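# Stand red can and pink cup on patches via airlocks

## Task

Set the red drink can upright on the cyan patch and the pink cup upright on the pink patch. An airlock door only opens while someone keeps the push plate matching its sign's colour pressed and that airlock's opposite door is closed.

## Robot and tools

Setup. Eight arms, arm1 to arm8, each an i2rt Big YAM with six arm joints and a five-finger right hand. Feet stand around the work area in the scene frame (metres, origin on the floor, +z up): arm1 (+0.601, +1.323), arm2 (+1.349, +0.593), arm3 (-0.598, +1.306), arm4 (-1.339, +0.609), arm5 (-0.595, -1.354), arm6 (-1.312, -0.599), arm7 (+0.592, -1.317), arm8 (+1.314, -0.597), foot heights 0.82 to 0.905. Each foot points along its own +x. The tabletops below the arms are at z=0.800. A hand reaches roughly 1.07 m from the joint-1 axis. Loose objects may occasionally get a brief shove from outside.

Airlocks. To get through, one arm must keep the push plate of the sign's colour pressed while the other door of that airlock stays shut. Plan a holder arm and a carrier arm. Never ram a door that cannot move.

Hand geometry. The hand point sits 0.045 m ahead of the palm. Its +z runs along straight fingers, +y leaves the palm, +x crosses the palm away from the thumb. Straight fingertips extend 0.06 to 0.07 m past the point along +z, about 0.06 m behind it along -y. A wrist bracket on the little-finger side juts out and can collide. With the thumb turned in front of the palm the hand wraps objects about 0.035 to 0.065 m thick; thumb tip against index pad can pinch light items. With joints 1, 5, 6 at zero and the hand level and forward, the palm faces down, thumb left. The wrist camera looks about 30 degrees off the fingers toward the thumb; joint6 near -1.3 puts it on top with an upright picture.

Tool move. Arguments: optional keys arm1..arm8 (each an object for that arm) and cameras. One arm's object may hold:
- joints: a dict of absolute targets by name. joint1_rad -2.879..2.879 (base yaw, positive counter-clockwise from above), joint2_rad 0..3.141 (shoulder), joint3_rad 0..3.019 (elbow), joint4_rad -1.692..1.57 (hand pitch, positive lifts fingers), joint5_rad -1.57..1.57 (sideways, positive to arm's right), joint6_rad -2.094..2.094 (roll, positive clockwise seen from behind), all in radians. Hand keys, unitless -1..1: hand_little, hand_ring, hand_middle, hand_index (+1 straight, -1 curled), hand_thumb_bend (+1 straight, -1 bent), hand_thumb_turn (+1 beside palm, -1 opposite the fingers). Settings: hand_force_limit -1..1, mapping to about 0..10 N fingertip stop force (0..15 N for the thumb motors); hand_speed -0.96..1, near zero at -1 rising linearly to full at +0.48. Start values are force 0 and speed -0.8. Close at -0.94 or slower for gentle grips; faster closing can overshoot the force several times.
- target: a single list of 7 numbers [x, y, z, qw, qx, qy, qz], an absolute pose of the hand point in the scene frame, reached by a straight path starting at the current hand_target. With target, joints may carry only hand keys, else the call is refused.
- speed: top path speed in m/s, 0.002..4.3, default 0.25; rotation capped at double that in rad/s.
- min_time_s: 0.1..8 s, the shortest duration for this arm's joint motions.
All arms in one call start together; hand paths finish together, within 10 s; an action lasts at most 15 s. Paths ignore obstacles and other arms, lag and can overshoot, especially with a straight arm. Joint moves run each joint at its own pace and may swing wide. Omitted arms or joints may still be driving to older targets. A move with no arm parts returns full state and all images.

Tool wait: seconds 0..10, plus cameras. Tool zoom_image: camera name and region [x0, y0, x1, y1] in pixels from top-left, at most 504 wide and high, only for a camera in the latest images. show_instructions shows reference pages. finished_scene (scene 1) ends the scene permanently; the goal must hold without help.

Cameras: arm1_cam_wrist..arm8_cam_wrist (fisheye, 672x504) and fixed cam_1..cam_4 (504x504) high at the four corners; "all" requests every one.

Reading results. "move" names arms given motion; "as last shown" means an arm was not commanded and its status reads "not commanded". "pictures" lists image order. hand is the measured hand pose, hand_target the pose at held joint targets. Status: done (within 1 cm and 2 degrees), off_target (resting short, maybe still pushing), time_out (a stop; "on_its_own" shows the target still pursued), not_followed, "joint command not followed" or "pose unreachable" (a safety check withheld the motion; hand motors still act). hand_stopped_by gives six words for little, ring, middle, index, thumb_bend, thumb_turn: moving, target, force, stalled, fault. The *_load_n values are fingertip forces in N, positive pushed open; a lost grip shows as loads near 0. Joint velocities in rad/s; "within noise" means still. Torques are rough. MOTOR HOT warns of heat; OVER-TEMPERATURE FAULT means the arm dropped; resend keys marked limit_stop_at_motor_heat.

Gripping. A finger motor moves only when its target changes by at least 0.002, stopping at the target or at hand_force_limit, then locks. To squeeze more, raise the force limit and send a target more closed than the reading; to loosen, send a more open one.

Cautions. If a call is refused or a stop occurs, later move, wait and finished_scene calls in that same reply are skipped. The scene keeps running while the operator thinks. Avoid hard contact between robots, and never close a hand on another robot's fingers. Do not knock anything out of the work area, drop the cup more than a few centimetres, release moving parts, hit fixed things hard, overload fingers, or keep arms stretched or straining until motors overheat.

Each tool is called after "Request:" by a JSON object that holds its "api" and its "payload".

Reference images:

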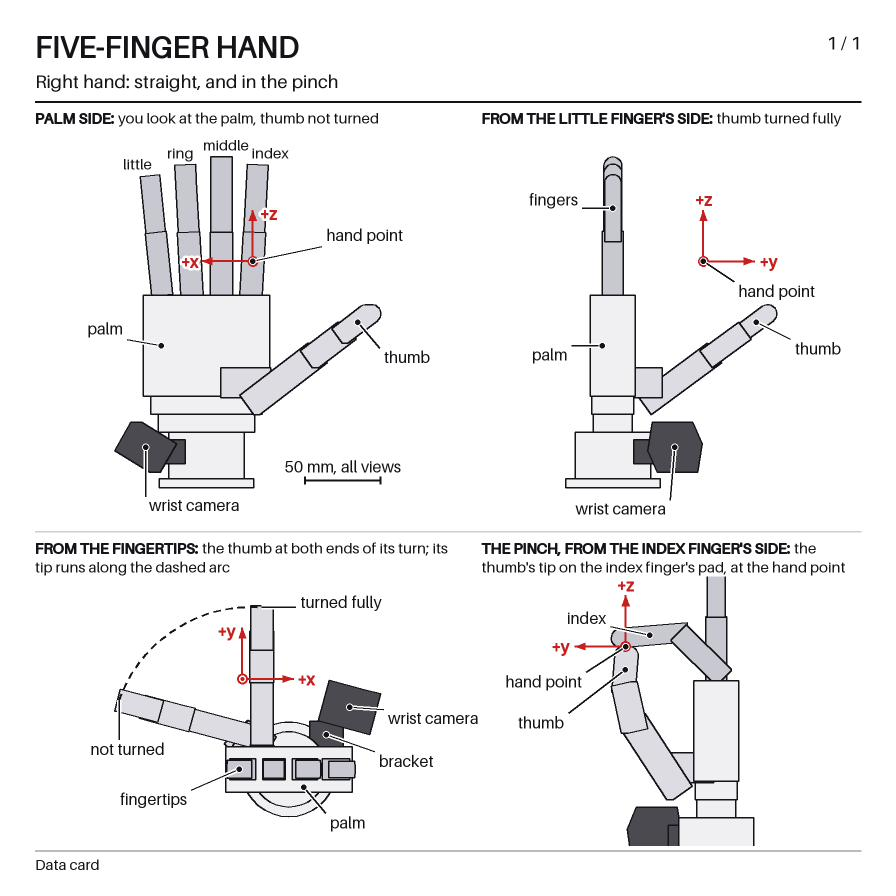

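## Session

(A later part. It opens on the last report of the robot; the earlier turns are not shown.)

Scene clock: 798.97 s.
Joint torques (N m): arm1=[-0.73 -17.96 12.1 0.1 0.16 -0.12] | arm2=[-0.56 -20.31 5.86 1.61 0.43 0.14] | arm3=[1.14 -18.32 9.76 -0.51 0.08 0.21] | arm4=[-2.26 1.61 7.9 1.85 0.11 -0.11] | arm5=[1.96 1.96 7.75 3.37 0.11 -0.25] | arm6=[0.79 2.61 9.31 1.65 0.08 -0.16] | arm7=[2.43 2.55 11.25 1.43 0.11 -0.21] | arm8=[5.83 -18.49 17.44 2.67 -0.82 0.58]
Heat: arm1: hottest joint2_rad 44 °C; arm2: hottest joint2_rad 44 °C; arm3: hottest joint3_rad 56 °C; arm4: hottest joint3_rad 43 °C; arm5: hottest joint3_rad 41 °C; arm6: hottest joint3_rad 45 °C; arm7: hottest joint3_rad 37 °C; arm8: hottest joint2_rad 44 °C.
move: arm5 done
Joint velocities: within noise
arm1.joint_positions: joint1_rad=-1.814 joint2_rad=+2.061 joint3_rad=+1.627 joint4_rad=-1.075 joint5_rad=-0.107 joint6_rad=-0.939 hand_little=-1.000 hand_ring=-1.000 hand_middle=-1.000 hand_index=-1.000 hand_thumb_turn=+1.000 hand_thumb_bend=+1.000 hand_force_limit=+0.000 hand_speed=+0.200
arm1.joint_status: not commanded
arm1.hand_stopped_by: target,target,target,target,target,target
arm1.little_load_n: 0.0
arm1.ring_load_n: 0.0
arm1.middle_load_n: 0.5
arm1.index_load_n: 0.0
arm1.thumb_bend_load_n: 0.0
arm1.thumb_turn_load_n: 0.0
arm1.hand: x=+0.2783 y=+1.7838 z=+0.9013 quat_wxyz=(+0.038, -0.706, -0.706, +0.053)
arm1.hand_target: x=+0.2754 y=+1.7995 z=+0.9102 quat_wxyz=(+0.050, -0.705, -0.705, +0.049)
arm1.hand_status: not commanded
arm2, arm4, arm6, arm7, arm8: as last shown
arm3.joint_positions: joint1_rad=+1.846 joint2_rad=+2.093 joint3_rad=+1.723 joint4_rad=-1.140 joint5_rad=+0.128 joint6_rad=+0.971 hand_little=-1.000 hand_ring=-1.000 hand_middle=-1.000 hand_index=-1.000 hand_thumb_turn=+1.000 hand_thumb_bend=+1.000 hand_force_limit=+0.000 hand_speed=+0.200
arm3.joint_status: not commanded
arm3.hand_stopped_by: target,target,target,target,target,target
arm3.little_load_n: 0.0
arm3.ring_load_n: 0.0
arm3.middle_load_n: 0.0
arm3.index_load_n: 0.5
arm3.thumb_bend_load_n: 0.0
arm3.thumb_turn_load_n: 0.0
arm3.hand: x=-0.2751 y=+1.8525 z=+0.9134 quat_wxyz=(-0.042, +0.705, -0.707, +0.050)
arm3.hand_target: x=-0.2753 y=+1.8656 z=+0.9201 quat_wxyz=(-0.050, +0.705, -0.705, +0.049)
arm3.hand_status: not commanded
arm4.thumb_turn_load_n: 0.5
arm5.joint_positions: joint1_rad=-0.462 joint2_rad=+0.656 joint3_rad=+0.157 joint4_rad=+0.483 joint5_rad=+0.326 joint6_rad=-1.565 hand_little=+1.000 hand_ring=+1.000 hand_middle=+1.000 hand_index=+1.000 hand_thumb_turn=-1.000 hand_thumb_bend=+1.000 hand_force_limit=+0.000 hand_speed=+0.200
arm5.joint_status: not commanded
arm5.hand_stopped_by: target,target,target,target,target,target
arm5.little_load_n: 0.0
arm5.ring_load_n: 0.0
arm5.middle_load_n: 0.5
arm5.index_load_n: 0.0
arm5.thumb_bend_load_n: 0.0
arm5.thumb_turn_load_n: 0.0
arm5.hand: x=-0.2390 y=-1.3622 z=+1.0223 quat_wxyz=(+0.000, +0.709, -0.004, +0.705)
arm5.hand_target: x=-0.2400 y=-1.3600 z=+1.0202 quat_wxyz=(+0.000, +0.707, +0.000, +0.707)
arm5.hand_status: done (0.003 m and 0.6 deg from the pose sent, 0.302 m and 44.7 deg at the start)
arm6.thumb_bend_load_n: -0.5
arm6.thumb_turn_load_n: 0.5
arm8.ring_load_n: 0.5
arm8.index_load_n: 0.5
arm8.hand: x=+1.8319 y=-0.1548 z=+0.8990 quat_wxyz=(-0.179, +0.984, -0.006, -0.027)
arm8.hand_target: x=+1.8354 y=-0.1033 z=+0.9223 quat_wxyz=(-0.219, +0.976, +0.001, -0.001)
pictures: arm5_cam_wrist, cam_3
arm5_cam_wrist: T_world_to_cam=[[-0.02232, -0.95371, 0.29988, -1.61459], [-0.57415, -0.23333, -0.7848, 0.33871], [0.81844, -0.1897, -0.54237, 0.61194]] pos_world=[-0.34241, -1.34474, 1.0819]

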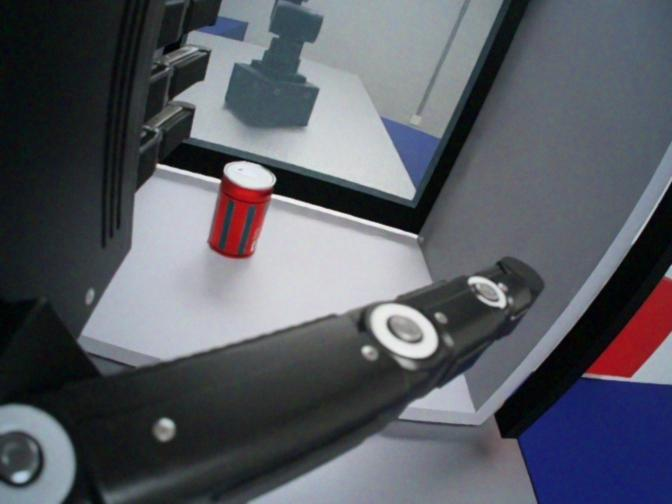

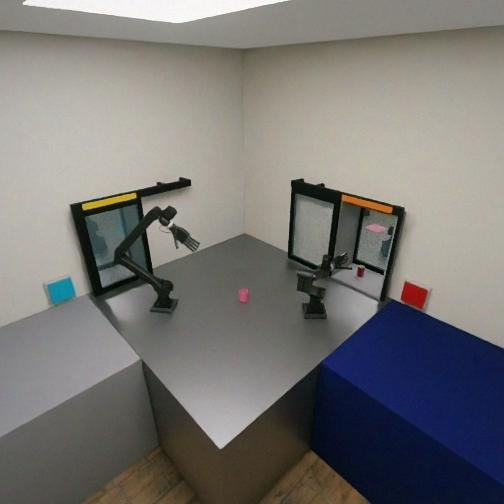

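Request:
{"api": "move", "payload": {"arm5": {"target": [-0.13, -1.336, 0.885, 0, 0.7071, 0, 0.7071], "speed": 0.15}, "cameras": ["arm5_cam_wrist"]}}

Scene clock: 812.50 s.
Joint torques (N m): arm1=[-0.32 -18.43 12.03 0.12 0.22 -0.12] | arm2=[-1.14 -20.95 5.86 1.52 0.42 0.13] | arm3=[1.08 -18.2 9.74 -0.49 0.09 0.21] | arm4=[-2.2 1.61 7.91 1.87 0.11 -0.11] | arm5=[-0.15 -6.71 3.49 3.15 -0.03 -0.21] | arm6=[1.2 2.43 9.31 1.61 0.05 -0.18] | arm7=[2.26 2.49 11.18 1.55 0.12 -0.18] | arm8=[5.77 -18.43 17.44 2.69 -0.83 0.58]
Heat: arm1: hottest joint2_rad 44 °C; arm2: hottest joint2_rad 45 °C; arm3: hottest joint3_rad 56 °C; arm4: hottest joint3_rad 43 °C; arm5: hottest joint3_rad 41 °C; arm6: hottest joint3_rad 45 °C; arm7: hottest joint3_rad 37 °C; arm8: hottest joint3_rad 45 °C.
move: arm5 off_target
Joint velocities: within noise
arm1, arm2, arm3, arm4, arm6, arm7, arm8: as last shown
arm1.middle_load_n: 0.0
arm3.index_load_n: 0.0
arm4.thumb_turn_load_n: 0.0
arm5.joint_positions: joint1_rad=-0.490 joint2_rad=+1.850 joint3_rad=+0.302 joint4_rad=+1.502 joint5_rad=+0.285 joint6_rad=-1.566 hand_little=+1.000 hand_ring=+1.000 hand_middle=+1.000 hand_index=+1.000 hand_thumb_turn=-1.000 hand_thumb_bend=+1.000 hand_force_limit=+0.000 hand_speed=+0.200
arm5.joint_status: not commanded
arm5.hand_stopped_by: target,target,target,target,target,target
arm5.little_load_n: 0.0
arm5.ring_load_n: 0.0
arm5.middle_load_n: 0.0
arm5.index_load_n: 0.0
arm5.thumb_bend_load_n: 0.0
arm5.thumb_turn_load_n: 0.5
arm5.hand: x=-0.1393 y=-1.3343 z=+0.8770 quat_wxyz=(-0.002, +0.720, +0.004, +0.694)
arm5.hand_target: x=-0.1303 y=-1.3361 z=+0.8851 quat_wxyz=(+0.000, +0.707, +0.000, +0.707)
arm5.hand_status: off_target (0.012 m and 2.1 deg from the pose sent, 0.177 m and 0.6 deg at the start)
arm6.thumb_bend_load_n: 0.0
arm6.thumb_turn_load_n: 0.0
arm8.ring_load_n: 0.0
arm8.index_load_n: 0.0
arm5_cam_wrist: T_world_to_cam=[[-0.00014, -0.95117, 0.30867, -1.54345], [-0.59363, -0.24832, -0.76547, 0.24884], [0.80474, -0.18334, -0.56461, 0.48293]] pos_world=[-0.24114, -1.31775, 0.93956]

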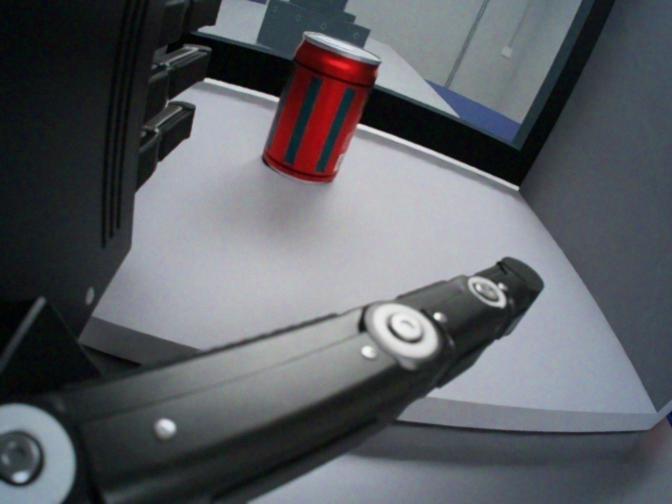

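Request:
{"api": "move", "payload": {"arm5": {"target": [-0.05, -1.346, 0.866, 0, 0.7071, 0, 0.7071], "speed": 0.12}, "cameras": ["arm5_cam_wrist"]}}

Scene clock: 824.50 s.
Joint torques (N m): arm1=[-1.49 -18.26 11.99 -0.14 0.12 -0.12] | arm2=[-1.38 -21.13 5.9 1.69 0.45 0.14] | arm3=[0.97 -18.08 9.72 -0.46 0.11 0.23] | arm4=[-2.32 1.61 7.9 1.87 0.11 -0.11] | arm5=[0.09 -8.76 4.62 2.24 -0.11 -0.26] | arm6=[0.73 2.67 9.43 1.5 0.07 -0.13] | arm7=[2.37 2.61 11.21 1.47 0.11 -0.19] | arm8=[5.95 -18.43 17.44 2.66 -0.82 0.58]
Heat: arm1: hottest joint2_rad 44 °C; arm2: hottest joint2_rad 45 °C; arm3: hottest joint3_rad 56 °C; arm4: hottest joint3_rad 43 °C; arm5: hottest joint3_rad 40 °C; arm6: hottest joint3_rad 45 °C; arm7: hottest joint3_rad 37 °C; arm8: hottest joint3_rad 45 °C.
move: arm5 done
Joint velocities: within noise
arm1, arm2, arm3, arm4, arm6, arm7, arm8: as last shown
arm3.little_load_n: 0.5
arm5.joint_positions: joint1_rad=-0.581 joint2_rad=+1.968 joint3_rad=+0.510 joint4_rad=+1.442 joint5_rad=+0.196 joint6_rad=-1.567 hand_little=+1.000 hand_ring=+1.000 hand_middle=+1.000 hand_index=+1.000 hand_thumb_turn=-1.000 hand_thumb_bend=+1.000 hand_force_limit=+0.000 hand_speed=+0.200
arm5.joint_status: not commanded
arm5.hand_stopped_by: target,target,target,target,target,target
arm5.little_load_n: 0.0
arm5.ring_load_n: 0.0
arm5.middle_load_n: 0.0
arm5.index_load_n: 0.0
arm5.thumb_bend_load_n: 0.0
arm5.thumb_turn_load_n: 0.5
arm5.hand: x=-0.0599 y=-1.3440 z=+0.8652 quat_wxyz=(-0.004, +0.709, -0.001, +0.705)
arm5.hand_target: x=-0.0503 y=-1.3460 z=+0.8662 quat_wxyz=(+0.000, +0.707, +0.000, +0.707)
arm5.hand_status: done (0.010 m and 0.6 deg from the pose sent, 0.091 m and 2.1 deg at the start)
arm7.middle_load_n: -0.5
arm8.middle_load_n: 0.5
arm5_cam_wrist: T_world_to_cam=[[-0.01204, -0.95391, 0.29986, -1.54578], [-0.57169, -0.23947, -0.78474, 0.31444], [0.82038, -0.18088, -0.54246, 0.39565]] pos_world=[-0.16343, -1.32767, 0.9249]

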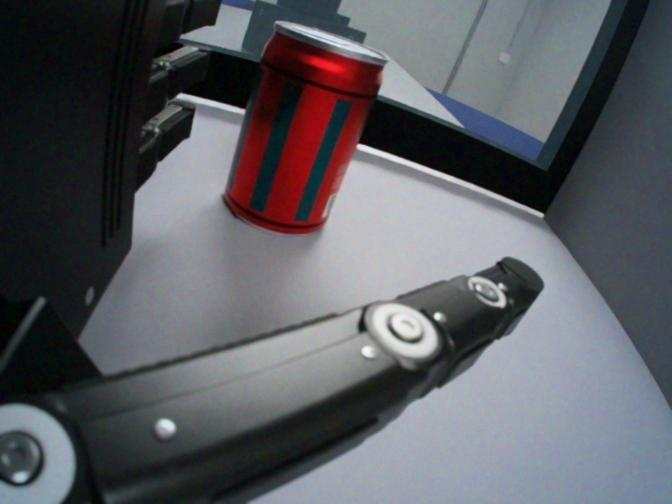

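Request:
{"api": "move", "payload": {"arm5": {"target": [0.043, -1.348, 0.861, 0, 0.7071, 0, 0.7071], "speed": 0.1}, "cameras": ["arm5_cam_wrist"]}}

Scene clock: 831.93 s.
Joint torques (N m): arm1=[-1.08 -18.26 12.11 0.06 0.18 -0.19] | arm2=[-0.97 -21.07 5.85 1.47 0.42 0.09] | arm3=[1.14 -18.14 9.74 -0.55 0.08 0.23] | arm4=[-2.2 1.61 7.88 1.85 0.11 -0.11] | arm5=[0.44 -11.69 6.37 2.07 -0.11 -0.29] | arm6=[1.14 2.43 9.26 1.44 0.03 -0.18] | arm7=[2.26 2.84 11.22 1.44 0.11 -0.19] | arm8=[5.83 -18.43 17.43 2.69 -0.83 0.58]
Heat: arm1: hottest joint2_rad 44 °C; arm2: hottest joint2_rad 45 °C; arm3: hottest joint3_rad 56 °C; arm4: hottest joint3_rad 43 °C; arm5: hottest joint3_rad 40 °C; arm6: hottest joint3_rad 45 °C; arm7: hottest joint3_rad 38 °C; arm8: hottest joint3_rad 45 °C.
move: arm5 off_target
Joint velocities: within noise
arm1, arm2, arm3, arm4, arm6, arm7, arm8: as last shown
arm1.thumb_bend_load_n: -0.5
arm2.thumb_turn_load_n: -0.5
arm3.little_load_n: 0.0
arm5.joint_positions: joint1_rad=-0.624 joint2_rad=+2.055 joint3_rad=+0.761 joint4_rad=+1.270 joint5_rad=+0.152 joint6_rad=-1.568 hand_little=+1.000 hand_ring=+1.000 hand_middle=+1.000 hand_index=+1.000 hand_thumb_turn=-1.000 hand_thumb_bend=+1.000 hand_force_limit=+0.000 hand_speed=+0.200
arm5.joint_status: not commanded
arm5.hand_stopped_by: target,target,target,target,target,target
arm5.little_load_n: 0.0
arm5.ring_load_n: 0.0
arm5.middle_load_n: 0.0
arm5.index_load_n: 0.0
arm5.thumb_bend_load_n: 0.0
arm5.thumb_turn_load_n: 0.5
arm5.hand: x=+0.0300 y=-1.3449 z=+0.8564 quat_wxyz=(-0.004, +0.712, +0.000, +0.702)
arm5.hand_target: x=+0.0424 y=-1.3481 z=+0.8611 quat_wxyz=(+0.000, +0.707, +0.000, +0.707)
arm5.hand_status: off_target (0.014 m and 0.9 deg from the pose sent, 0.103 m and 0.6 deg at the start)
arm7.middle_load_n: 0.0
arm8.middle_load_n: 0.0
arm5_cam_wrist: T_world_to_cam=[[-0.00876, -0.95359, 0.30098, -1.54352], [-0.57808, -0.24077, -0.77965, 0.35274], [0.81593, -0.18082, -0.54914, 0.32294]] pos_world=[-0.0731, -1.32857, 0.91692]

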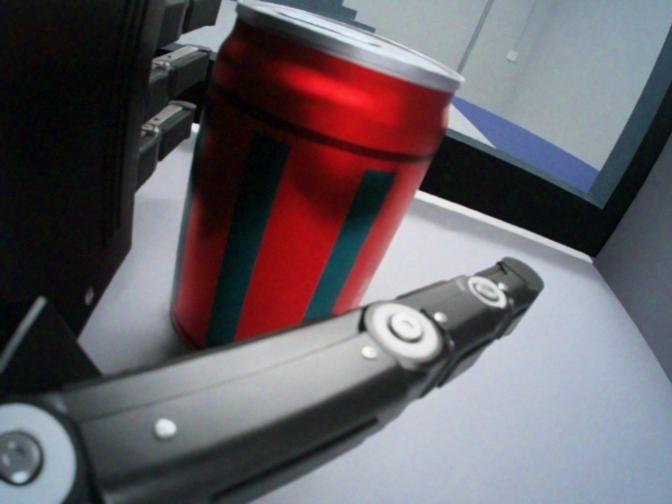

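Request:
{"api": "move", "payload": {"arm5": {"target": [0.055, -1.350, 0.861, 0, 0.7071, 0, 0.7071], "speed": 0.08}, "cameras": ["arm5_cam_wrist"]}}

Scene clock: 842.13 s.
Joint torques (N m): arm1=[-1.2 -17.44 11.93 0.12 0.2 -0.15] | arm2=[-0.67 -20.42 5.82 1.59 0.44 0.14] | arm3=[1.32 -17.85 9.76 -0.47 0.11 0.21] | arm4=[-2.2 1.67 7.9 1.85 0.11 -0.11] | arm5=[1.03 -11.4 6.53 2.1 -0.14 -0.28] | arm6=[1.26 3.19 9.51 1.55 0.07 -0.17] | arm7=[2.49 2.55 11.21 1.5 0.11 -0.18] | arm8=[5.89 -18.37 17.43 2.67 -0.83 0.58]
Heat: arm1: hottest joint2_rad 44 °C; arm2: hottest joint2_rad 45 °C; arm3: hottest joint3_rad 56 °C; arm4: hottest joint3_rad 43 °C; arm5: hottest joint3_rad 40 °C; arm6: hottest joint3_rad 45 °C; arm7: hottest joint3_rad 38 °C; arm8: hottest joint3_rad 45 °C.
move: arm5 off_target
Joint velocities: within noise
arm1, arm2, arm3, arm4, arm6, arm7, arm8: as last shown
arm1.thumb_bend_load_n: 0.0
arm2.thumb_bend_load_n: -0.5
arm2.thumb_turn_load_n: 0.0
arm4.ring_load_n: -0.5
arm4.thumb_turn_load_n: 0.5
arm5.joint_positions: joint1_rad=-0.632 joint2_rad=+2.066 joint3_rad=+0.793 joint4_rad=+1.248 joint5_rad=+0.144 joint6_rad=-1.568 hand_little=+1.000 hand_ring=+1.000 hand_middle=+1.000 hand_index=+1.000 hand_thumb_turn=-1.000 hand_thumb_bend=+1.000 hand_force_limit=+0.000 hand_speed=+0.200
arm5.joint_status: not commanded
arm5.hand_stopped_by: target,target,target,target,target,target
arm5.little_load_n: 0.0
arm5.ring_load_n: -0.5
arm5.middle_load_n: 0.0
arm5.index_load_n: 0.0
arm5.thumb_bend_load_n: 0.0
arm5.thumb_turn_load_n: 0.0
arm5.hand: x=+0.0417 y=-1.3466 z=+0.8561 quat_wxyz=(-0.004, +0.712, +0.000, +0.702)
arm5.hand_target: x=+0.0544 y=-1.3501 z=+0.8612 quat_wxyz=(+0.000, +0.707, +0.000, +0.707)
arm5.hand_status: off_target (0.015 m and 1.0 deg from the pose sent, 0.026 m and 0.9 deg at the start)
arm5_cam_wrist: T_world_to_cam=[[-0.00867, -0.95367, 0.30074, -1.54486], [-0.57841, -0.24055, -0.77948, 0.35911], [0.8157, -0.18071, -0.54952, 0.31337]] pos_world=[-0.0613, -1.33027, 0.91672]

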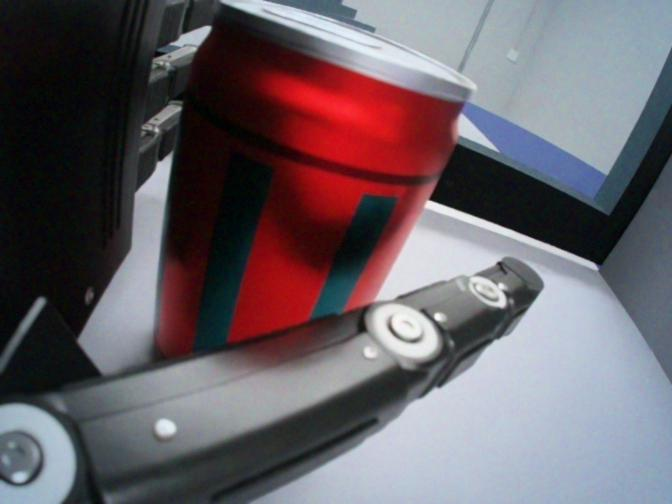

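Request:
{"api": "move", "payload": {"arm5": {"joints": {"hand_speed": -0.2, "hand_force_limit": -0.3, "hand_index": 0.25, "hand_middle": 0.25, "hand_ring": 0.25, "hand_little": 0.1, "hand_thumb_bend": 0.65}}}}

Request:
{"api": "move", "payload": {"arm5": {"joints": {"hand_speed": -0.92, "hand_force_limit": -0.3, "hand_index": -0.7, "hand_middle": -0.7, "hand_ring": -0.7, "hand_little": -0.2, "hand_thumb_bend": -0.6}}, "cameras": ["arm5_cam_wrist"]}}

Scene clock: 848.43 s.
Joint torques (N m): arm1=[-1.96 -17.9 12 0.2 0.18 -0.13] | arm2=[-1.03 -19.9 5.89 1.5 0.36 0.15] | arm3=[1.2 -18.08 9.83 -0.49 0.1 0.21] | arm4=[-2.2 1.61 7.91 1.84 0.1 -0.11] | arm5=[-0.03 -11.63 6.43 2.15 -0.14 -0.32] | arm6=[1.38 2.61 9.37 1.62 0.04 -0.16] | arm7=[2.37 2.61 11.15 1.44 0.11 -0.19] | arm8=[5.83 -18.43 17.44 2.67 -0.82 0.58]
Heat: arm1: hottest joint2_rad 44 °C; arm2: hottest joint2_rad 45 °C; arm3: hottest joint3_rad 56 °C; arm4: hottest joint3_rad 43 °C; arm5: hottest joint3_rad 40 °C; arm6: hottest joint3_rad 45 °C; arm7: hottest joint3_rad 38 °C; arm8: hottest joint3_rad 46 °C.
move: arm5 done
Joint velocities: within noise
arm1, arm3, arm4, arm6, arm7, arm8: as last shown
arm2.joint_positions: joint1_rad=+1.804 joint2_rad=+1.947 joint3_rad=+1.517 joint4_rad=-0.919 joint5_rad=+0.358 joint6_rad=+0.946 hand_little=-1.000 hand_ring=-1.000 hand_middle=-1.000 hand_index=-1.000 hand_thumb_turn=+1.000 hand_thumb_bend=+1.000 hand_force_limit=+0.000 hand_speed=+0.200
arm2.joint_status: not commanded
arm2.hand_stopped_by: target,target,target,target,target,target
arm2.little_load_n: 0.0
arm2.ring_load_n: 0.0
arm2.middle_load_n: 0.5
arm2.index_load_n: 0.0
arm2.thumb_bend_load_n: 0.0
arm2.thumb_turn_load_n: 0.0
arm2.hand: x=+1.8735 y=+0.2569 z=+0.8984 quat_wxyz=(+0.013, +0.012, -0.978, +0.207)
arm2.hand_target: x=+1.8749 y=+0.2500 z=+0.9100 quat_wxyz=(+0.000, +0.000, -0.976, +0.216)
arm2.hand_status: not commanded
arm3.thumb_bend_load_n: -0.5
arm4.ring_load_n: 0.0
arm4.index_load_n: 0.5
arm4.thumb_turn_load_n: 0.0
arm5.joint_positions: joint1_rad=-0.633 joint2_rad=+2.066 joint3_rad=+0.793 joint4_rad=+1.248 joint5_rad=+0.144 joint6_rad=-1.568 hand_little=+0.100 hand_ring=+0.250 hand_middle=+0.250 hand_index=+0.250 hand_thumb_turn=-1.000 hand_thumb_bend=+0.650 hand_force_limit=-0.300 hand_speed=-0.200
arm5.joint_status: all done
arm5.hand_stopped_by: target,target,target,target,target,target
arm5.little_load_n: 0.0
arm5.ring_load_n: 0.0
arm5.middle_load_n: 0.0
arm5.index_load_n: 0.0
arm5.thumb_bend_load_n: 0.0
arm5.thumb_turn_load_n: 0.5
arm5.hand: x=+0.0417 y=-1.3468 z=+0.8562 quat_wxyz=(-0.004, +0.712, +0.000, +0.702)
arm5.hand_target: x=+0.0544 y=-1.3501 z=+0.8612 quat_wxyz=(+0.000, +0.707, +0.000, +0.707)
arm5.hand_status: not commanded
arm8.index_load_n: 0.5
pictures: none

Scene clock: 853.67 s.
Joint torques (N m): arm1=[-1.38 -17.67 11.99 0.02 0.15 -0.2] | arm2=[-0.97 -20.13 5.9 1.57 0.41 0.15] | arm3=[1.2 -18.08 9.74 -0.53 0.1 0.21] | arm4=[-2.26 1.55 7.91 1.85 0.11 -0.11] | arm5=[0.21 -11.22 6.39 2.04 -0.03 -0.29] | arm6=[0.79 2.9 9.39 1.58 0.07 -0.2] | arm7=[2.55 2.78 11.23 1.5 0.11 -0.2] | arm8=[5.89 -18.49 17.43 2.7 -0.82 0.58]
Heat: arm1: hottest joint2_rad 44 °C; arm2: hottest joint2_rad 45 °C; arm3: hottest joint3_rad 57 °C; arm4: hottest joint3_rad 43 °C; arm5: hottest joint3_rad 40 °C; arm6: hottest joint3_rad 45 °C; arm7: hottest joint3_rad 38 °C; arm8: hottest joint3_rad 46 °C.
move: arm5 off_target
Joint velocities: within noise
arm1, arm2, arm3, arm4, arm6, arm8: as last shown
arm2.little_load_n: 0.5
arm2.middle_load_n: 0.0
arm3.thumb_bend_load_n: 0.0
arm4.index_load_n: 0.0
arm4.thumb_turn_load_n: 0.5
arm5.joint_positions: joint1_rad=-0.635 joint2_rad=+2.067 joint3_rad=+0.795 joint4_rad=+1.248 joint5_rad=+0.143 joint6_rad=-1.569 hand_little=-0.200 hand_ring=-0.182 hand_middle=-0.167 hand_index=-0.145 hand_thumb_turn=-1.000 hand_thumb_bend=+0.446 hand_force_limit=-0.300 hand_speed=-0.920
arm5.joint_status: hand_ring off_target (ended at -0.182, target -0.700); hand_middle off_target (ended at -0.167, target -0.700); hand_index off_target (ended at -0.145, target -0.700); hand_thumb_bend off_target (ended at +0.446, target -0.600); the others done
arm5.hand_stopped_by: target,force,force,force,force,target
arm5.little_load_n: 0.0
arm5.ring_load_n: 3.0
arm5.middle_load_n: 2.5
arm5.index_load_n: 1.5
arm5.thumb_bend_load_n: 7.5
arm5.thumb_turn_load_n: 3.0
arm5.hand: x=+0.0425 y=-1.3483 z=+0.8564 quat_wxyz=(-0.003, +0.712, +0.000, +0.702)
arm5.hand_target: x=+0.0544 y=-1.3500 z=+0.8614 quat_wxyz=(+0.000, +0.707, +0.000, +0.707)
arm5.hand_status: not commanded
arm7.joint_positions: joint1_rad=+1.061 joint2_rad=+0.012 joint3_rad=+0.302 joint4_rad=+0.365 joint5_rad=+0.120 joint6_rad=-1.627 hand_little=+1.000 hand_ring=+1.000 hand_middle=+1.000 hand_index=+1.000 hand_thumb_turn=-1.000 hand_thumb_bend=+1.000 hand_force_limit=-0.300 hand_speed=-0.600
arm7.joint_status: not commanded
arm7.hand_stopped_by: target,target,target,target,target,target
arm7.little_load_n: 0.0
arm7.ring_load_n: 0.0
arm7.middle_load_n: 0.0
arm7.index_load_n: 0.0
arm7.thumb_bend_load_n: 0.0
arm7.thumb_turn_load_n: 0.0
arm7.hand: x=+0.3540 y=-1.2682 z=+1.3471 quat_wxyz=(-0.898, +0.007, +0.440, -0.018)
arm7.hand_target: x=+0.3600 y=-1.2697 z=+1.3598 quat_wxyz=(-0.902, +0.004, +0.432, -0.020)
arm7.hand_status: not commanded
arm8.ring_load_n: 0.5
arm8.index_load_n: 0.0
arm5_cam_wrist: T_world_to_cam=[[-0.01082, -0.95335, 0.30167, -1.5469], [-0.57797, -0.24022, -0.7799, 0.36016], [0.81599, -0.1828, -0.54841, 0.30885]] pos_world=[-0.0606, -1.33176, 0.91692]

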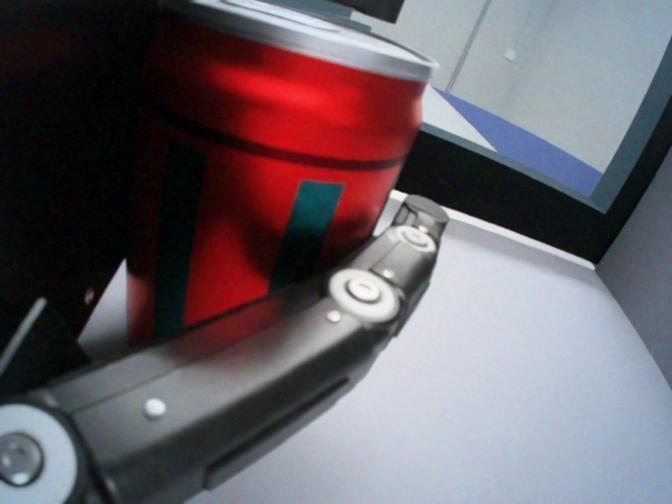

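Request:
{"api": "move", "payload": {"arm5": {"target": [0.03, -1.348, 0.92, 0, 0.7071, 0, 0.7071], "speed": 0.12}}}

Request:
{"api": "move", "payload": {"arm5": {"target": [-0.24, -1.36, 1.0, 0, 0.7071, 0, 0.7071], "speed": 0.2}, "cameras": ["arm5_cam_wrist", "cam_3"]}}

Scene clock: 875.20 s.
Joint torques (N m): arm1=[-1.38 -18.14 12.14 -0.08 0.17 -0.14] | arm2=[-0.85 -20.72 5.93 1.83 0.39 0.08] | arm3=[1.08 -18.14 9.69 -0.54 0.1 0.2] | arm4=[-2.26 1.61 7.88 1.88 0.1 -0.11] | arm5=[1.61 -13.98 4.86 2.33 0.13 -0.27] | arm6=[0.79 2.78 9.37 1.48 0.02 -0.19] | arm7=[2.49 2.61 11.21 1.47 0.11 -0.19] | arm8=[5.89 -18.49 17.42 2.66 -0.82 0.58]
Heat: arm1: hottest joint2_rad 44 °C; arm2: hottest joint2_rad 45 °C; arm3: hottest joint3_rad 57 °C; arm4: hottest joint3_rad 43 °C; arm5: hottest joint3_rad 40 °C; arm6: hottest joint3_rad 45 °C; arm7: hottest joint3_rad 38 °C; arm8: hottest joint3_rad 46 °C.
move: arm5 off_target
Joint velocities: within noise
arm1, arm2, arm3, arm7: as last shown
arm2.little_load_n: 0.0
arm4.joint_positions: joint1_rad=-0.946 joint2_rad=+0.648 joint3_rad=+1.394 joint4_rad=-1.536 joint5_rad=+0.000 joint6_rad=-1.561 hand_little=+1.000 hand_ring=+1.000 hand_middle=+1.000 hand_index=+1.000 hand_thumb_turn=-1.000 hand_thumb_bend=+1.000 hand_force_limit=+0.000 hand_speed=+0.200
arm4.joint_status: not commanded
arm4.hand_stopped_by: target,target,target,target,target,target
arm4.little_load_n: 0.0
arm4.ring_load_n: 0.0
arm4.middle_load_n: 0.0
arm4.index_load_n: 0.0
arm4.thumb_bend_load_n: 0.0
arm4.thumb_turn_load_n: 0.0
arm4.hand: x=-1.4002 y=+0.3988 z=+1.3637 quat_wxyz=(+0.262, +0.654, -0.654, +0.274)
arm4.hand_target: x=-1.4036 y=+0.3988 z=+1.3742 quat_wxyz=(+0.274, +0.649, -0.652, +0.279)
arm4.hand_status: not commanded
arm5.joint_positions: joint1_rad=-0.635 joint2_rad=+1.900 joint3_rad=+0.746 joint4_rad=+1.123 joint5_rad=+0.151 joint6_rad=-1.569 hand_little=-0.200 hand_ring=-0.182 hand_middle=-0.167 hand_index=-0.145 hand_thumb_turn=-1.000 hand_thumb_bend=+0.446 hand_force_limit=-0.300 hand_speed=-0.920
arm5.joint_status: not commanded
arm5.hand_stopped_by: target,force,force,force,force,target
arm5.little_load_n: 0.0
arm5.ring_load_n: 2.5
arm5.middle_load_n: 2.5
arm5.index_load_n: 1.5
arm5.thumb_bend_load_n: 7.0
arm5.thumb_turn_load_n: 3.0
arm5.hand: x=+0.0300 y=-1.3518 z=+0.9055 quat_wxyz=(+0.000, +0.715, -0.003, +0.699)
arm5.hand_target: x=+0.0301 y=-1.3480 z=+0.9199 quat_wxyz=(+0.000, +0.707, +0.000, +0.707)
arm5.hand_status: off_target (0.015 m and 1.3 deg from the pose sent, 0.065 m and 0.9 deg at the start)
arm6.joint_positions: joint1_rad=-1.600 joint2_rad=+0.644 joint3_rad=+1.450 joint4_rad=-1.536 joint5_rad=+0.000 joint6_rad=-1.556 hand_little=+1.000 hand_ring=+1.000 hand_middle=+1.000 hand_index=+1.000 hand_thumb_turn=-1.000 hand_thumb_bend=+1.000 hand_force_limit=+0.000 hand_speed=+0.200
arm6.joint_status: not commanded
arm6.hand_stopped_by: target,target,target,target,target,target
arm6.little_load_n: 0.0
arm6.ring_load_n: 0.0
arm6.middle_load_n: 0.0
arm6.index_load_n: 0.0
arm6.thumb_bend_load_n: 0.0
arm6.thumb_turn_load_n: 0.0
arm6.hand: x=-1.2374 y=-0.8028 z=+1.3012 quat_wxyz=(+0.178, +0.814, -0.419, +0.361)
arm6.hand_target: x=-1.2402 y=-0.8034 z=+1.3085 quat_wxyz=(+0.186, +0.811, -0.416, +0.366)
arm6.hand_status: not commanded
arm8.joint_positions: joint1_rad=-1.805 joint2_rad=+2.279 joint3_rad=+2.085 joint4_rad=-1.198 joint5_rad=-0.311 joint6_rad=-0.873 hand_little=-1.000 hand_ring=-1.000 hand_middle=-1.000 hand_index=-1.000 hand_thumb_turn=+1.000 hand_thumb_bend=+1.000 hand_force_limit=+0.000 hand_speed=+0.200
arm8.joint_status: not commanded
arm8.hand_stopped_by: target,target,target,target,target,target
arm8.little_load_n: 0.0
arm8.ring_load_n: 0.0
arm8.middle_load_n: 0.0
arm8.index_load_n: 0.5
arm8.thumb_bend_load_n: 0.0
arm8.thumb_turn_load_n: 0.0
arm8.hand: x=+1.8319 y=-0.1548 z=+0.8990 quat_wxyz=(-0.179, +0.984, -0.006, -0.027)
arm8.hand_target: x=+1.8354 y=-0.1033 z=+0.9223 quat_wxyz=(-0.219, +0.976, +0.001, -0.001)
arm8.hand_status: not commanded
pictures: none

Scene clock: 877.80 s.
Joint torques (N m): arm1=[-1.14 -18.2 11.96 0.14 0.24 -0.14] | arm2=[-0.67 -20.84 5.85 1.5 0.41 0.12] | arm3=[1.08 -18.14 9.8 -0.49 0.1 0.21] | arm4=[-2.2 1.61 7.88 1.85 0.11 -0.11] | arm5=[1.49 -0.5 8.69 2.39 0.06 -0.21] | arm6=[1.08 2.37 9.42 1.55 0.07 -0.16] | arm7=[2.49 2.67 11.22 1.48 0.11 -0.19] | arm8=[5.89 -18.37 17.44 2.67 -0.82 0.58]
Heat: arm1: hottest joint2_rad 44 °C; arm2: hottest joint2_rad 45 °C; arm3: hottest joint3_rad 57 °C; arm4: hottest joint3_rad 43 °C; arm5: hottest joint3_rad 40 °C; arm6: hottest joint3_rad 45 °C; arm7: hottest joint3_rad 38 °C; arm8: hottest joint3_rad 46 °C.
move: arm5 off_target
Joint velocities: within noise
arm1.joint_positions: joint1_rad=-1.814 joint2_rad=+2.061 joint3_rad=+1.627 joint4_rad=-1.075 joint5_rad=-0.107 joint6_rad=-0.939 hand_little=-1.000 hand_ring=-1.000 hand_middle=-1.000 hand_index=-1.000 hand_thumb_turn=+1.000 hand_thumb_bend=+1.000 hand_force_limit=+0.000 hand_speed=+0.200
arm1.joint_status: not commanded
arm1.hand_stopped_by: target,target,target,target,target,target
arm1.little_load_n: 0.0
arm1.ring_load_n: 0.0
arm1.middle_load_n: 0.0
arm1.index_load_n: 0.0
arm1.thumb_bend_load_n: 0.0
arm1.thumb_turn_load_n: 0.0
arm1.hand: x=+0.2783 y=+1.7838 z=+0.9013 quat_wxyz=(+0.038, -0.706, -0.706, +0.053)
arm1.hand_target: x=+0.2754 y=+1.7995 z=+0.9102 quat_wxyz=(+0.050, -0.705, -0.705, +0.049)
arm1.hand_status: not commanded
arm2, arm4, arm6, arm7, arm8: as last shown
arm3.joint_positions: joint1_rad=+1.846 joint2_rad=+2.093 joint3_rad=+1.723 joint4_rad=-1.140 joint5_rad=+0.128 joint6_rad=+0.971 hand_little=-1.000 hand_ring=-1.000 hand_middle=-1.000 hand_index=-1.000 hand_thumb_turn=+1.000 hand_thumb_bend=+1.000 hand_force_limit=+0.000 hand_speed=+0.200
arm3.joint_status: not commanded
arm3.hand_stopped_by: target,target,target,target,target,target
arm3.little_load_n: 0.0
arm3.ring_load_n: 0.0
arm3.middle_load_n: 0.0
arm3.index_load_n: 0.0
arm3.thumb_bend_load_n: 0.0
arm3.thumb_turn_load_n: 0.0
arm3.hand: x=-0.2751 y=+1.8525 z=+0.9134 quat_wxyz=(-0.042, +0.705, -0.707, +0.050)
arm3.hand_target: x=-0.2753 y=+1.8656 z=+0.9201 quat_wxyz=(-0.050, +0.705, -0.705, +0.049)
arm3.hand_status: not commanded
arm4.thumb_turn_load_n: 0.5
arm5.joint_positions: joint1_rad=-0.461 joint2_rad=+0.773 joint3_rad=+0.091 joint4_rad=+0.645 joint5_rad=+0.328 joint6_rad=-1.572 hand_little=-0.200 hand_ring=-0.182 hand_middle=-0.167 hand_index=-0.145 hand_thumb_turn=-1.000 hand_thumb_bend=+0.446 hand_force_limit=-0.300 hand_speed=-0.920
arm5.joint_status: not commanded
arm5.hand_stopped_by: target,force,force,force,force,target
arm5.little_load_n: 0.0
arm5.ring_load_n: 2.5
arm5.middle_load_n: 2.0
arm5.index_load_n: 1.5
arm5.thumb_bend_load_n: 7.5
arm5.thumb_turn_load_n: 3.5
arm5.hand: x=-0.2433 y=-1.3638 z=+0.9877 quat_wxyz=(+0.005, +0.716, +0.000, +0.698)
arm5.hand_target: x=-0.2400 y=-1.3602 z=+1.0000 quat_wxyz=(+0.000, +0.707, +0.000, +0.707)
arm5.hand_status: off_target (0.013 m and 1.6 deg from the pose sent, 0.286 m and 1.3 deg at the start)
arm6.thumb_turn_load_n: 0.5
arm7.thumb_turn_load_n: 0.5
arm8.index_load_n: 0.0
arm5_cam_wrist: T_world_to_cam=[[-0.01698, -0.94938, 0.31366, -1.61226], [-0.59019, -0.24371, -0.7696, 0.27578], [0.80709, -0.19818, -0.55618, 0.59564]] pos_world=[-0.34534, -1.34539, 1.04923]

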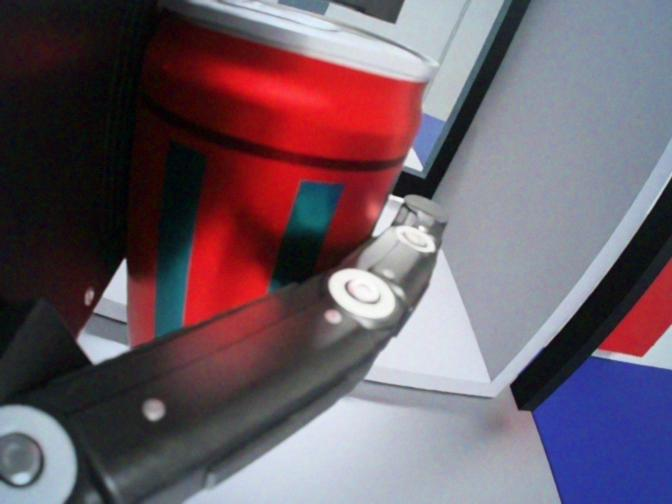

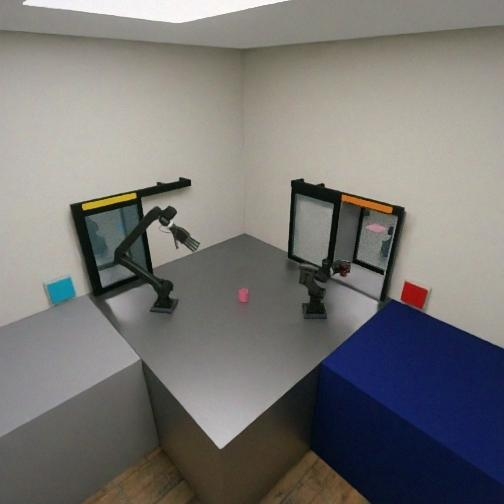

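Request:
{"api": "move", "payload": {"arm5": {"joints": {"joint1_rad": 1.70, "joint5_rad": 0.0}, "min_time_s": 4}, "arm3": {"target": [-0.245, 1.878, 0.92, -0.1530, 0.6903, -0.6903, 0.1530], "speed": 0.2}, "cameras": ["arm5_cam_wrist", "cam_3", "cam_2"]}}

Request:
{"api": "zoom_image", "payload": {"camera": "cam_2", "region": [20, 180, 150, 310]}}

Scene clock: 891.73 s.
Joint torques (N m): arm1=[-2.08 -17.26 12 0.25 0.16 -0.16] | arm2=[-1.03 -21.07 6.01 1.58 0.36 0.13] | arm3=[1.2 -20.48 7.01 0.76 0.32 0.19] | arm4=[-2.2 1.55 7.87 1.87 0.11 -0.11] | arm5=[1.08 -0.67 8.57 2.39 -0.06 -0.17] | arm6=[0.97 2.55 9.32 1.68 0.05 -0.17] | arm7=[2.43 2.61 11.15 1.46 0.11 -0.2] | arm8=[5.89 -18.43 17.43 2.66 -0.83 0.58]
Heat: arm1: hottest joint2_rad 44 °C; arm2: hottest joint2_rad 46 °C; arm3: hottest joint3_rad 56 °C; arm4: hottest joint3_rad 43 °C; arm5: hottest joint3_rad 40 °C; arm6: hottest joint3_rad 45 °C; arm7: hottest joint3_rad 38 °C; arm8: hottest joint3_rad 47 °C.
move: arm3 off_target; arm5 done
Joint velocities: within noise
arm1, arm2, arm4, arm6, arm7, arm8: as last shown
arm3.joint_positions: joint1_rad=+1.898 joint2_rad=+2.079 joint3_rad=+1.691 joint4_rad=-0.981 joint5_rad=+0.383 joint6_rad=+0.982 hand_little=-1.000 hand_ring=-1.000 hand_middle=-1.000 hand_index=-1.000 hand_thumb_turn=+1.000 hand_thumb_bend=+1.000 hand_force_limit=+0.000 hand_speed=+0.200
arm3.joint_status: not commanded
arm3.hand_stopped_by: target,target,target,target,target,target
arm3.little_load_n: 0.5
arm3.ring_load_n: 0.0
arm3.middle_load_n: 0.0
arm3.index_load_n: 0.0
arm3.thumb_bend_load_n: 0.0
arm3.thumb_turn_load_n: 0.0
arm3.hand: x=-0.2422 y=+1.8703 z=+0.9109 quat_wxyz=(-0.138, +0.692, -0.691, +0.156)
arm3.hand_target: x=-0.2451 y=+1.8779 z=+0.9200 quat_wxyz=(-0.153, +0.690, -0.690, +0.153)
arm3.hand_status: off_target (0.012 m and 1.7 deg from the pose sent, 0.040 m and 17.6 deg at the start)
arm5.joint_positions: joint1_rad=+1.692 joint2_rad=+0.773 joint3_rad=+0.091 joint4_rad=+0.644 joint5_rad=+0.001 joint6_rad=-1.572 hand_little=-0.200 hand_ring=-0.182 hand_middle=-0.167 hand_index=-0.145 hand_thumb_turn=-1.000 hand_thumb_bend=+0.446 hand_force_limit=-0.300 hand_speed=-0.920
arm5.joint_status: all done
arm5.hand_stopped_by: target,force,force,force,force,target
arm5.little_load_n: 0.0
arm5.ring_load_n: 3.0
arm5.middle_load_n: 2.5
arm5.index_load_n: 1.5
arm5.thumb_bend_load_n: 7.5
arm5.thumb_turn_load_n: 3.5
arm5.hand: x=-0.8424 y=-1.0827 z=+0.9828 quat_wxyz=(-0.653, +0.233, +0.683, +0.231)
arm5.hand_target: x=-0.8478 y=-1.0828 z=+0.9958 quat_wxyz=(-0.663, +0.226, +0.675, +0.232)
arm5.hand_status: not commanded
arm7.thumb_turn_load_n: 0.0
pictures: arm5_cam_wrist, cam_2, cam_3
arm5_cam_wrist: T_world_to_cam=[[0.59275, 0.74004, 0.31779, 0.98471], [0.62594, -0.17501, -0.75998, 1.07629], [-0.50679, 0.64939, -0.56696, 0.95374]] pos_world=[-0.77403, -1.15971, 1.04575]

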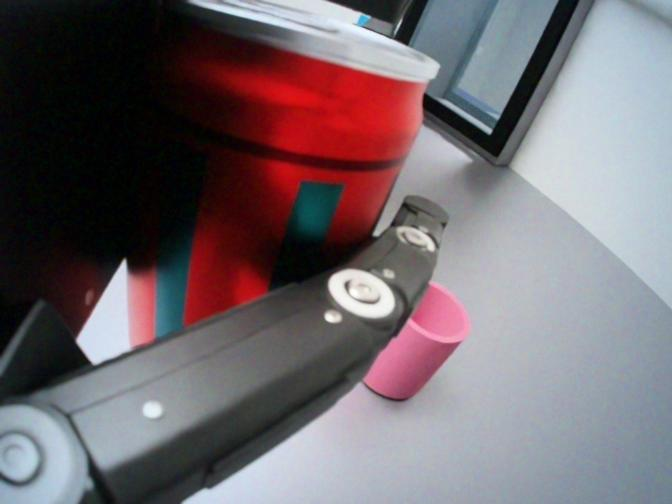

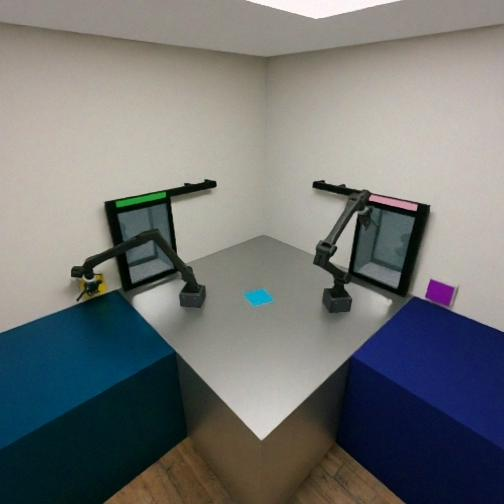

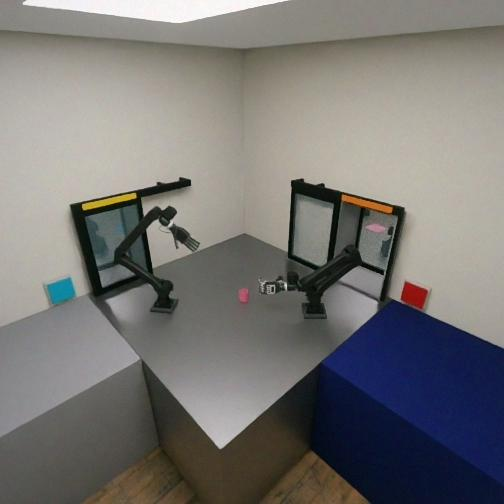

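Scaled by 3.877 from the camera's image (finer frame: 720x720).

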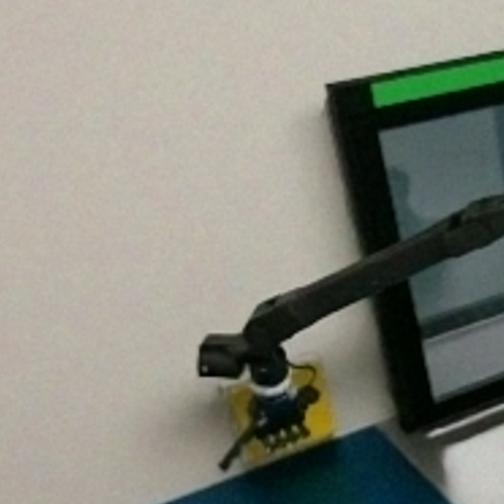

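Request:
{"api": "move", "payload": {"arm5": {"target": [-1.007, -1.036, 0.89, -0.6719, 0.2203, 0.6719, 0.2203], "speed": 0.2}, "arm3": {"target": [-0.13, 1.878, 0.92, -0.1530, 0.6903, -0.6903, 0.1530], "speed": 0.15}, "cameras": ["arm5_cam_wrist", "cam_2"]}}

Request:
{"api": "move", "payload": {"arm5": {"target": [-1.007, -1.036, 0.845, -0.6719, 0.2203, 0.6719, 0.2203], "speed": 0.06}, "arm3": {"target": [-0.10, 1.878, 0.92, -0.1530, 0.6903, -0.6903, 0.1530], "speed": 0.1}, "cameras": ["arm5_cam_wrist", "cam_3"]}}

Request:
{"api": "zoom_image", "payload": {"camera": "cam_3", "region": [40, 160, 300, 320]}}

Scene clock: 907.30 s.
Joint torques (N m): arm1=[-1.38 -17.61 12.08 0.14 0.16 -0.14] | arm2=[-0.73 -20.31 5.86 1.51 0.4 0.11] | arm3=[-1.55 -19.14 11.55 0.39 0.44 -0.19] | arm4=[-2.32 1.55 7.91 1.84 0.11 -0.11] | arm5=[1.44 -8.41 5.09 3.95 0.08 -0.32] | arm6=[0.91 2.67 9.4 1.51 0.05 -0.19] | arm7=[2.26 2.67 11.18 1.46 0.11 -0.19] | arm8=[6.01 -18.32 17.44 2.67 -0.82 0.58]
Heat: arm1: hottest joint2_rad 44 °C; arm2: hottest joint2_rad 46 °C; arm3: hottest joint3_rad 54 °C; arm4: hottest joint3_rad 43 °C; arm5: hottest joint3_rad 40 °C; arm6: hottest joint3_rad 45 °C; arm7: hottest joint3_rad 38 °C; arm8: hottest joint3_rad 47 °C.
move: arm3 off_target; arm5 off_target
Joint velocities: within noise
arm1, arm2, arm4, arm6, arm7, arm8: as last shown
arm3.joint_positions: joint1_rad=+1.791 joint2_rad=+2.204 joint3_rad=+1.913 joint4_rad=-1.033 joint5_rad=+0.344 joint6_rad=+0.868 hand_little=-1.000 hand_ring=-1.000 hand_middle=-1.000 hand_index=-1.000 hand_thumb_turn=+1.000 hand_thumb_bend=+1.000 hand_force_limit=+0.000 hand_speed=+0.200
arm3.joint_status: not commanded
arm3.hand_stopped_by: target,target,target,target,target,target
arm3.little_load_n: 0.0
arm3.ring_load_n: 0.0
arm3.middle_load_n: 0.0
arm3.index_load_n: 0.0
arm3.thumb_bend_load_n: 0.0
arm3.thumb_turn_load_n: 0.0
arm3.hand: x=-0.1568 y=+1.8746 z=+0.9131 quat_wxyz=(-0.140, +0.694, -0.691, +0.148)
arm3.hand_target: x=-0.1307 y=+1.8767 z=+0.9203 quat_wxyz=(-0.154, +0.690, -0.691, +0.153)
arm3.hand_status: off_target (0.028 m and 1.7 deg from the pose sent, 0.113 m and 1.7 deg at the start)
arm4.index_load_n: 0.5
arm5.joint_positions: joint1_rad=+1.866 joint2_rad=+1.839 joint3_rad=+0.408 joint4_rad=+1.364 joint5_rad=+0.144 joint6_rad=-1.545 hand_little=-0.200 hand_ring=-0.182 hand_middle=-0.167 hand_index=-0.145 hand_thumb_turn=-1.000 hand_thumb_bend=+0.446 hand_force_limit=-0.300 hand_speed=-0.920
arm5.joint_status: not commanded
arm5.hand_stopped_by: target,force,force,force,force,target
arm5.little_load_n: 0.0
arm5.ring_load_n: 3.0
arm5.middle_load_n: 2.5
arm5.index_load_n: 1.5
arm5.thumb_bend_load_n: 7.5
arm5.thumb_turn_load_n: 3.5
arm5.hand: x=-0.9908 y=-1.0423 z=+0.8691 quat_wxyz=(-0.648, +0.232, +0.694, +0.212)
arm5.hand_target: x=-1.0060 y=-1.0366 z=+0.8901 quat_wxyz=(-0.672, +0.221, +0.672, +0.220)
arm5.hand_status: off_target (0.027 m and 4.1 deg from the pose sent, 0.195 m and 3.2 deg at the start)
arm6.thumb_turn_load_n: 0.0
arm5_cam_wrist: T_world_to_cam=[[0.56576, 0.76771, 0.30089, 1.09568], [0.64124, -0.18023, -0.74587, 1.08726], [-0.51839, 0.61493, -0.59426, 0.7641]] pos_world=[-0.92099, -1.11508, 0.93536]

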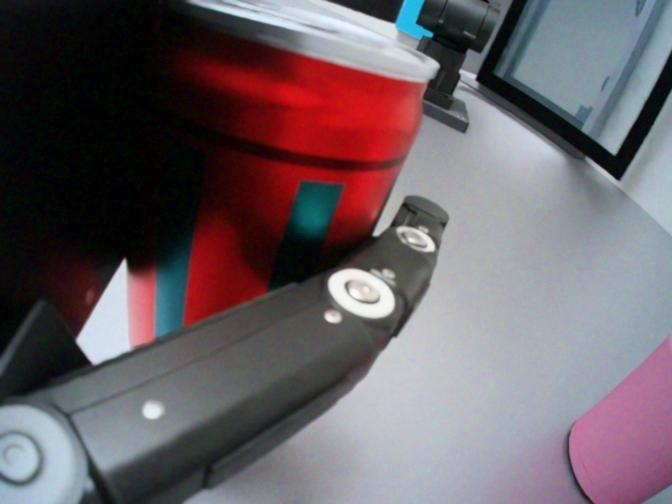

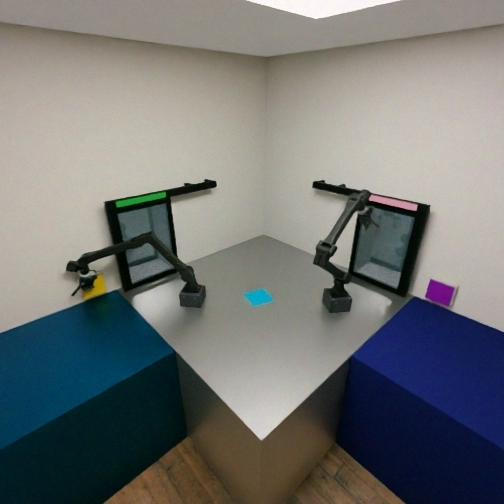

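Scene clock: 908.70 s.
Joint torques (N m): arm1=[-1.08 -18.02 11.97 -0.09 0.24 -0.19] | arm2=[-0.56 -20.84 5.86 1.57 0.41 0.12] | arm3=[-4.13 -18.73 12.85 1.33 1 -0.48] | arm4=[-2.2 1.55 7.9 1.85 0.11 -0.11] | arm5=[2.02 -8.7 3.02 3.66 0.12 -0.36] | arm6=[0.62 2.84 9.29 1.44 0.06 -0.13] | arm7=[2.49 2.61 11.23 1.44 0.12 -0.19] | arm8=[5.89 -18.49 17.42 2.67 -0.82 0.58]
Heat: arm1: hottest joint2_rad 44 °C; arm2: hottest joint2_rad 46 °C; arm3: hottest joint3_rad 54 °C; arm4: hottest joint3_rad 43 °C; arm5: hottest joint3_rad 40 °C; arm6: hottest joint3_rad 45 °C; arm7: hottest joint3_rad 38 °C; arm8: hottest joint3_rad 47 °C.
move: arm3 off_target; arm5 off_target
Joint velocities: within noise
arm1, arm2, arm4, arm6, arm7, arm8: as last shown
arm2.index_load_n: 0.5
arm3.joint_positions: joint1_rad=+1.791 joint2_rad=+2.244 joint3_rad=+1.977 joint4_rad=-1.086 joint5_rad=+0.323 joint6_rad=+0.862 hand_little=-1.000 hand_ring=-1.000 hand_middle=-1.000 hand_index=-1.000 hand_thumb_turn=+1.000 hand_thumb_bend=+1.000 hand_force_limit=+0.000 hand_speed=+0.200
arm3.joint_status: not commanded
arm3.hand_stopped_by: target,target,target,target,target,target
arm3.little_load_n: 0.5
arm3.ring_load_n: 0.0
arm3.middle_load_n: 0.0
arm3.index_load_n: 0.0
arm3.thumb_bend_load_n: 0.0
arm3.thumb_turn_load_n: 0.0
arm3.hand: x=-0.1575 y=+1.8807 z=+0.9091 quat_wxyz=(-0.124, +0.700, -0.689, +0.140)
arm3.hand_target: x=-0.1027 y=+1.8736 z=+0.9214 quat_wxyz=(-0.154, +0.689, -0.691, +0.155)
arm3.hand_status: off_target (0.059 m and 3.8 deg from the pose sent, 0.057 m and 1.7 deg at the start)
arm4.index_load_n: 0.0
arm4.thumb_turn_load_n: 0.0
arm5.joint_positions: joint1_rad=+1.866 joint2_rad=+2.032 joint3_rad=+0.449 joint4_rad=+1.539 joint5_rad=+0.145 joint6_rad=-1.547 hand_little=-0.200 hand_ring=-0.182 hand_middle=-0.167 hand_index=-0.145 hand_thumb_turn=-1.000 hand_thumb_bend=+0.446 hand_force_limit=-0.300 hand_speed=-0.920
arm5.joint_status: not commanded
arm5.hand_stopped_by: target,force,force,force,force,target
arm5.little_load_n: 0.0
arm5.ring_load_n: 2.0
arm5.middle_load_n: 2.0
arm5.index_load_n: 1.5
arm5.thumb_bend_load_n: 7.5
arm5.thumb_turn_load_n: 2.5
arm5.hand: x=-0.9960 y=-1.0387 z=+0.8331 quat_wxyz=(-0.656, +0.230, +0.686, +0.215)
arm5.hand_target: x=-1.0066 y=-1.0362 z=+0.8451 quat_wxyz=(-0.672, +0.221, +0.672, +0.220)
arm5.hand_status: off_target (0.016 m and 2.8 deg from the pose sent, 0.030 m and 4.1 deg at the start)
arm8.index_load_n: 0.5
arm5_cam_wrist: T_world_to_cam=[[0.57231, 0.7632, 0.29997, 1.1093], [0.62686, -0.17134, -0.76006, 1.07111], [-0.52868, 0.62303, -0.57648, 0.72119]] pos_world=[-0.92503, -1.11242, 0.89711]

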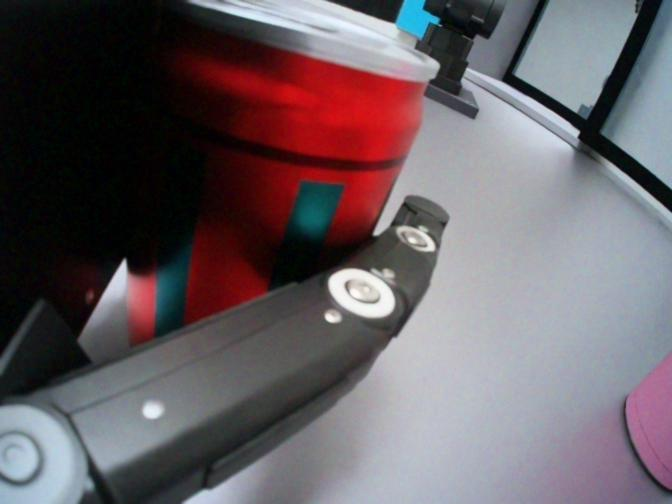

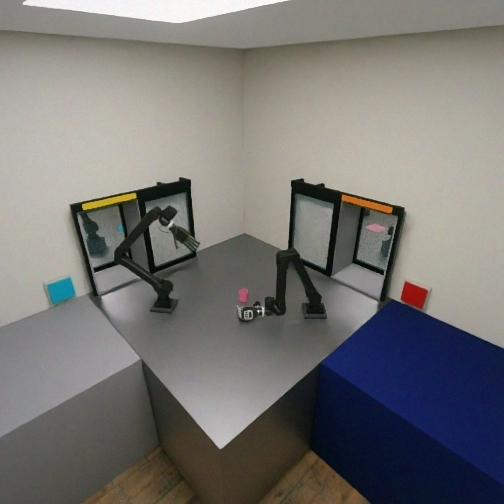

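Scaled by 1.938 from the camera's image (finer frame: 720x720).

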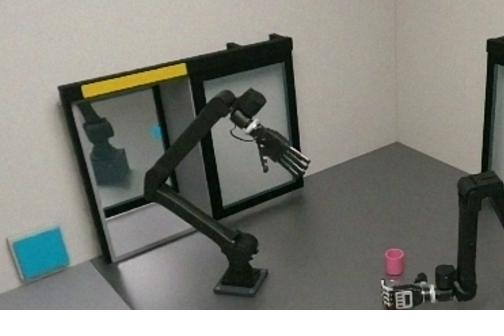

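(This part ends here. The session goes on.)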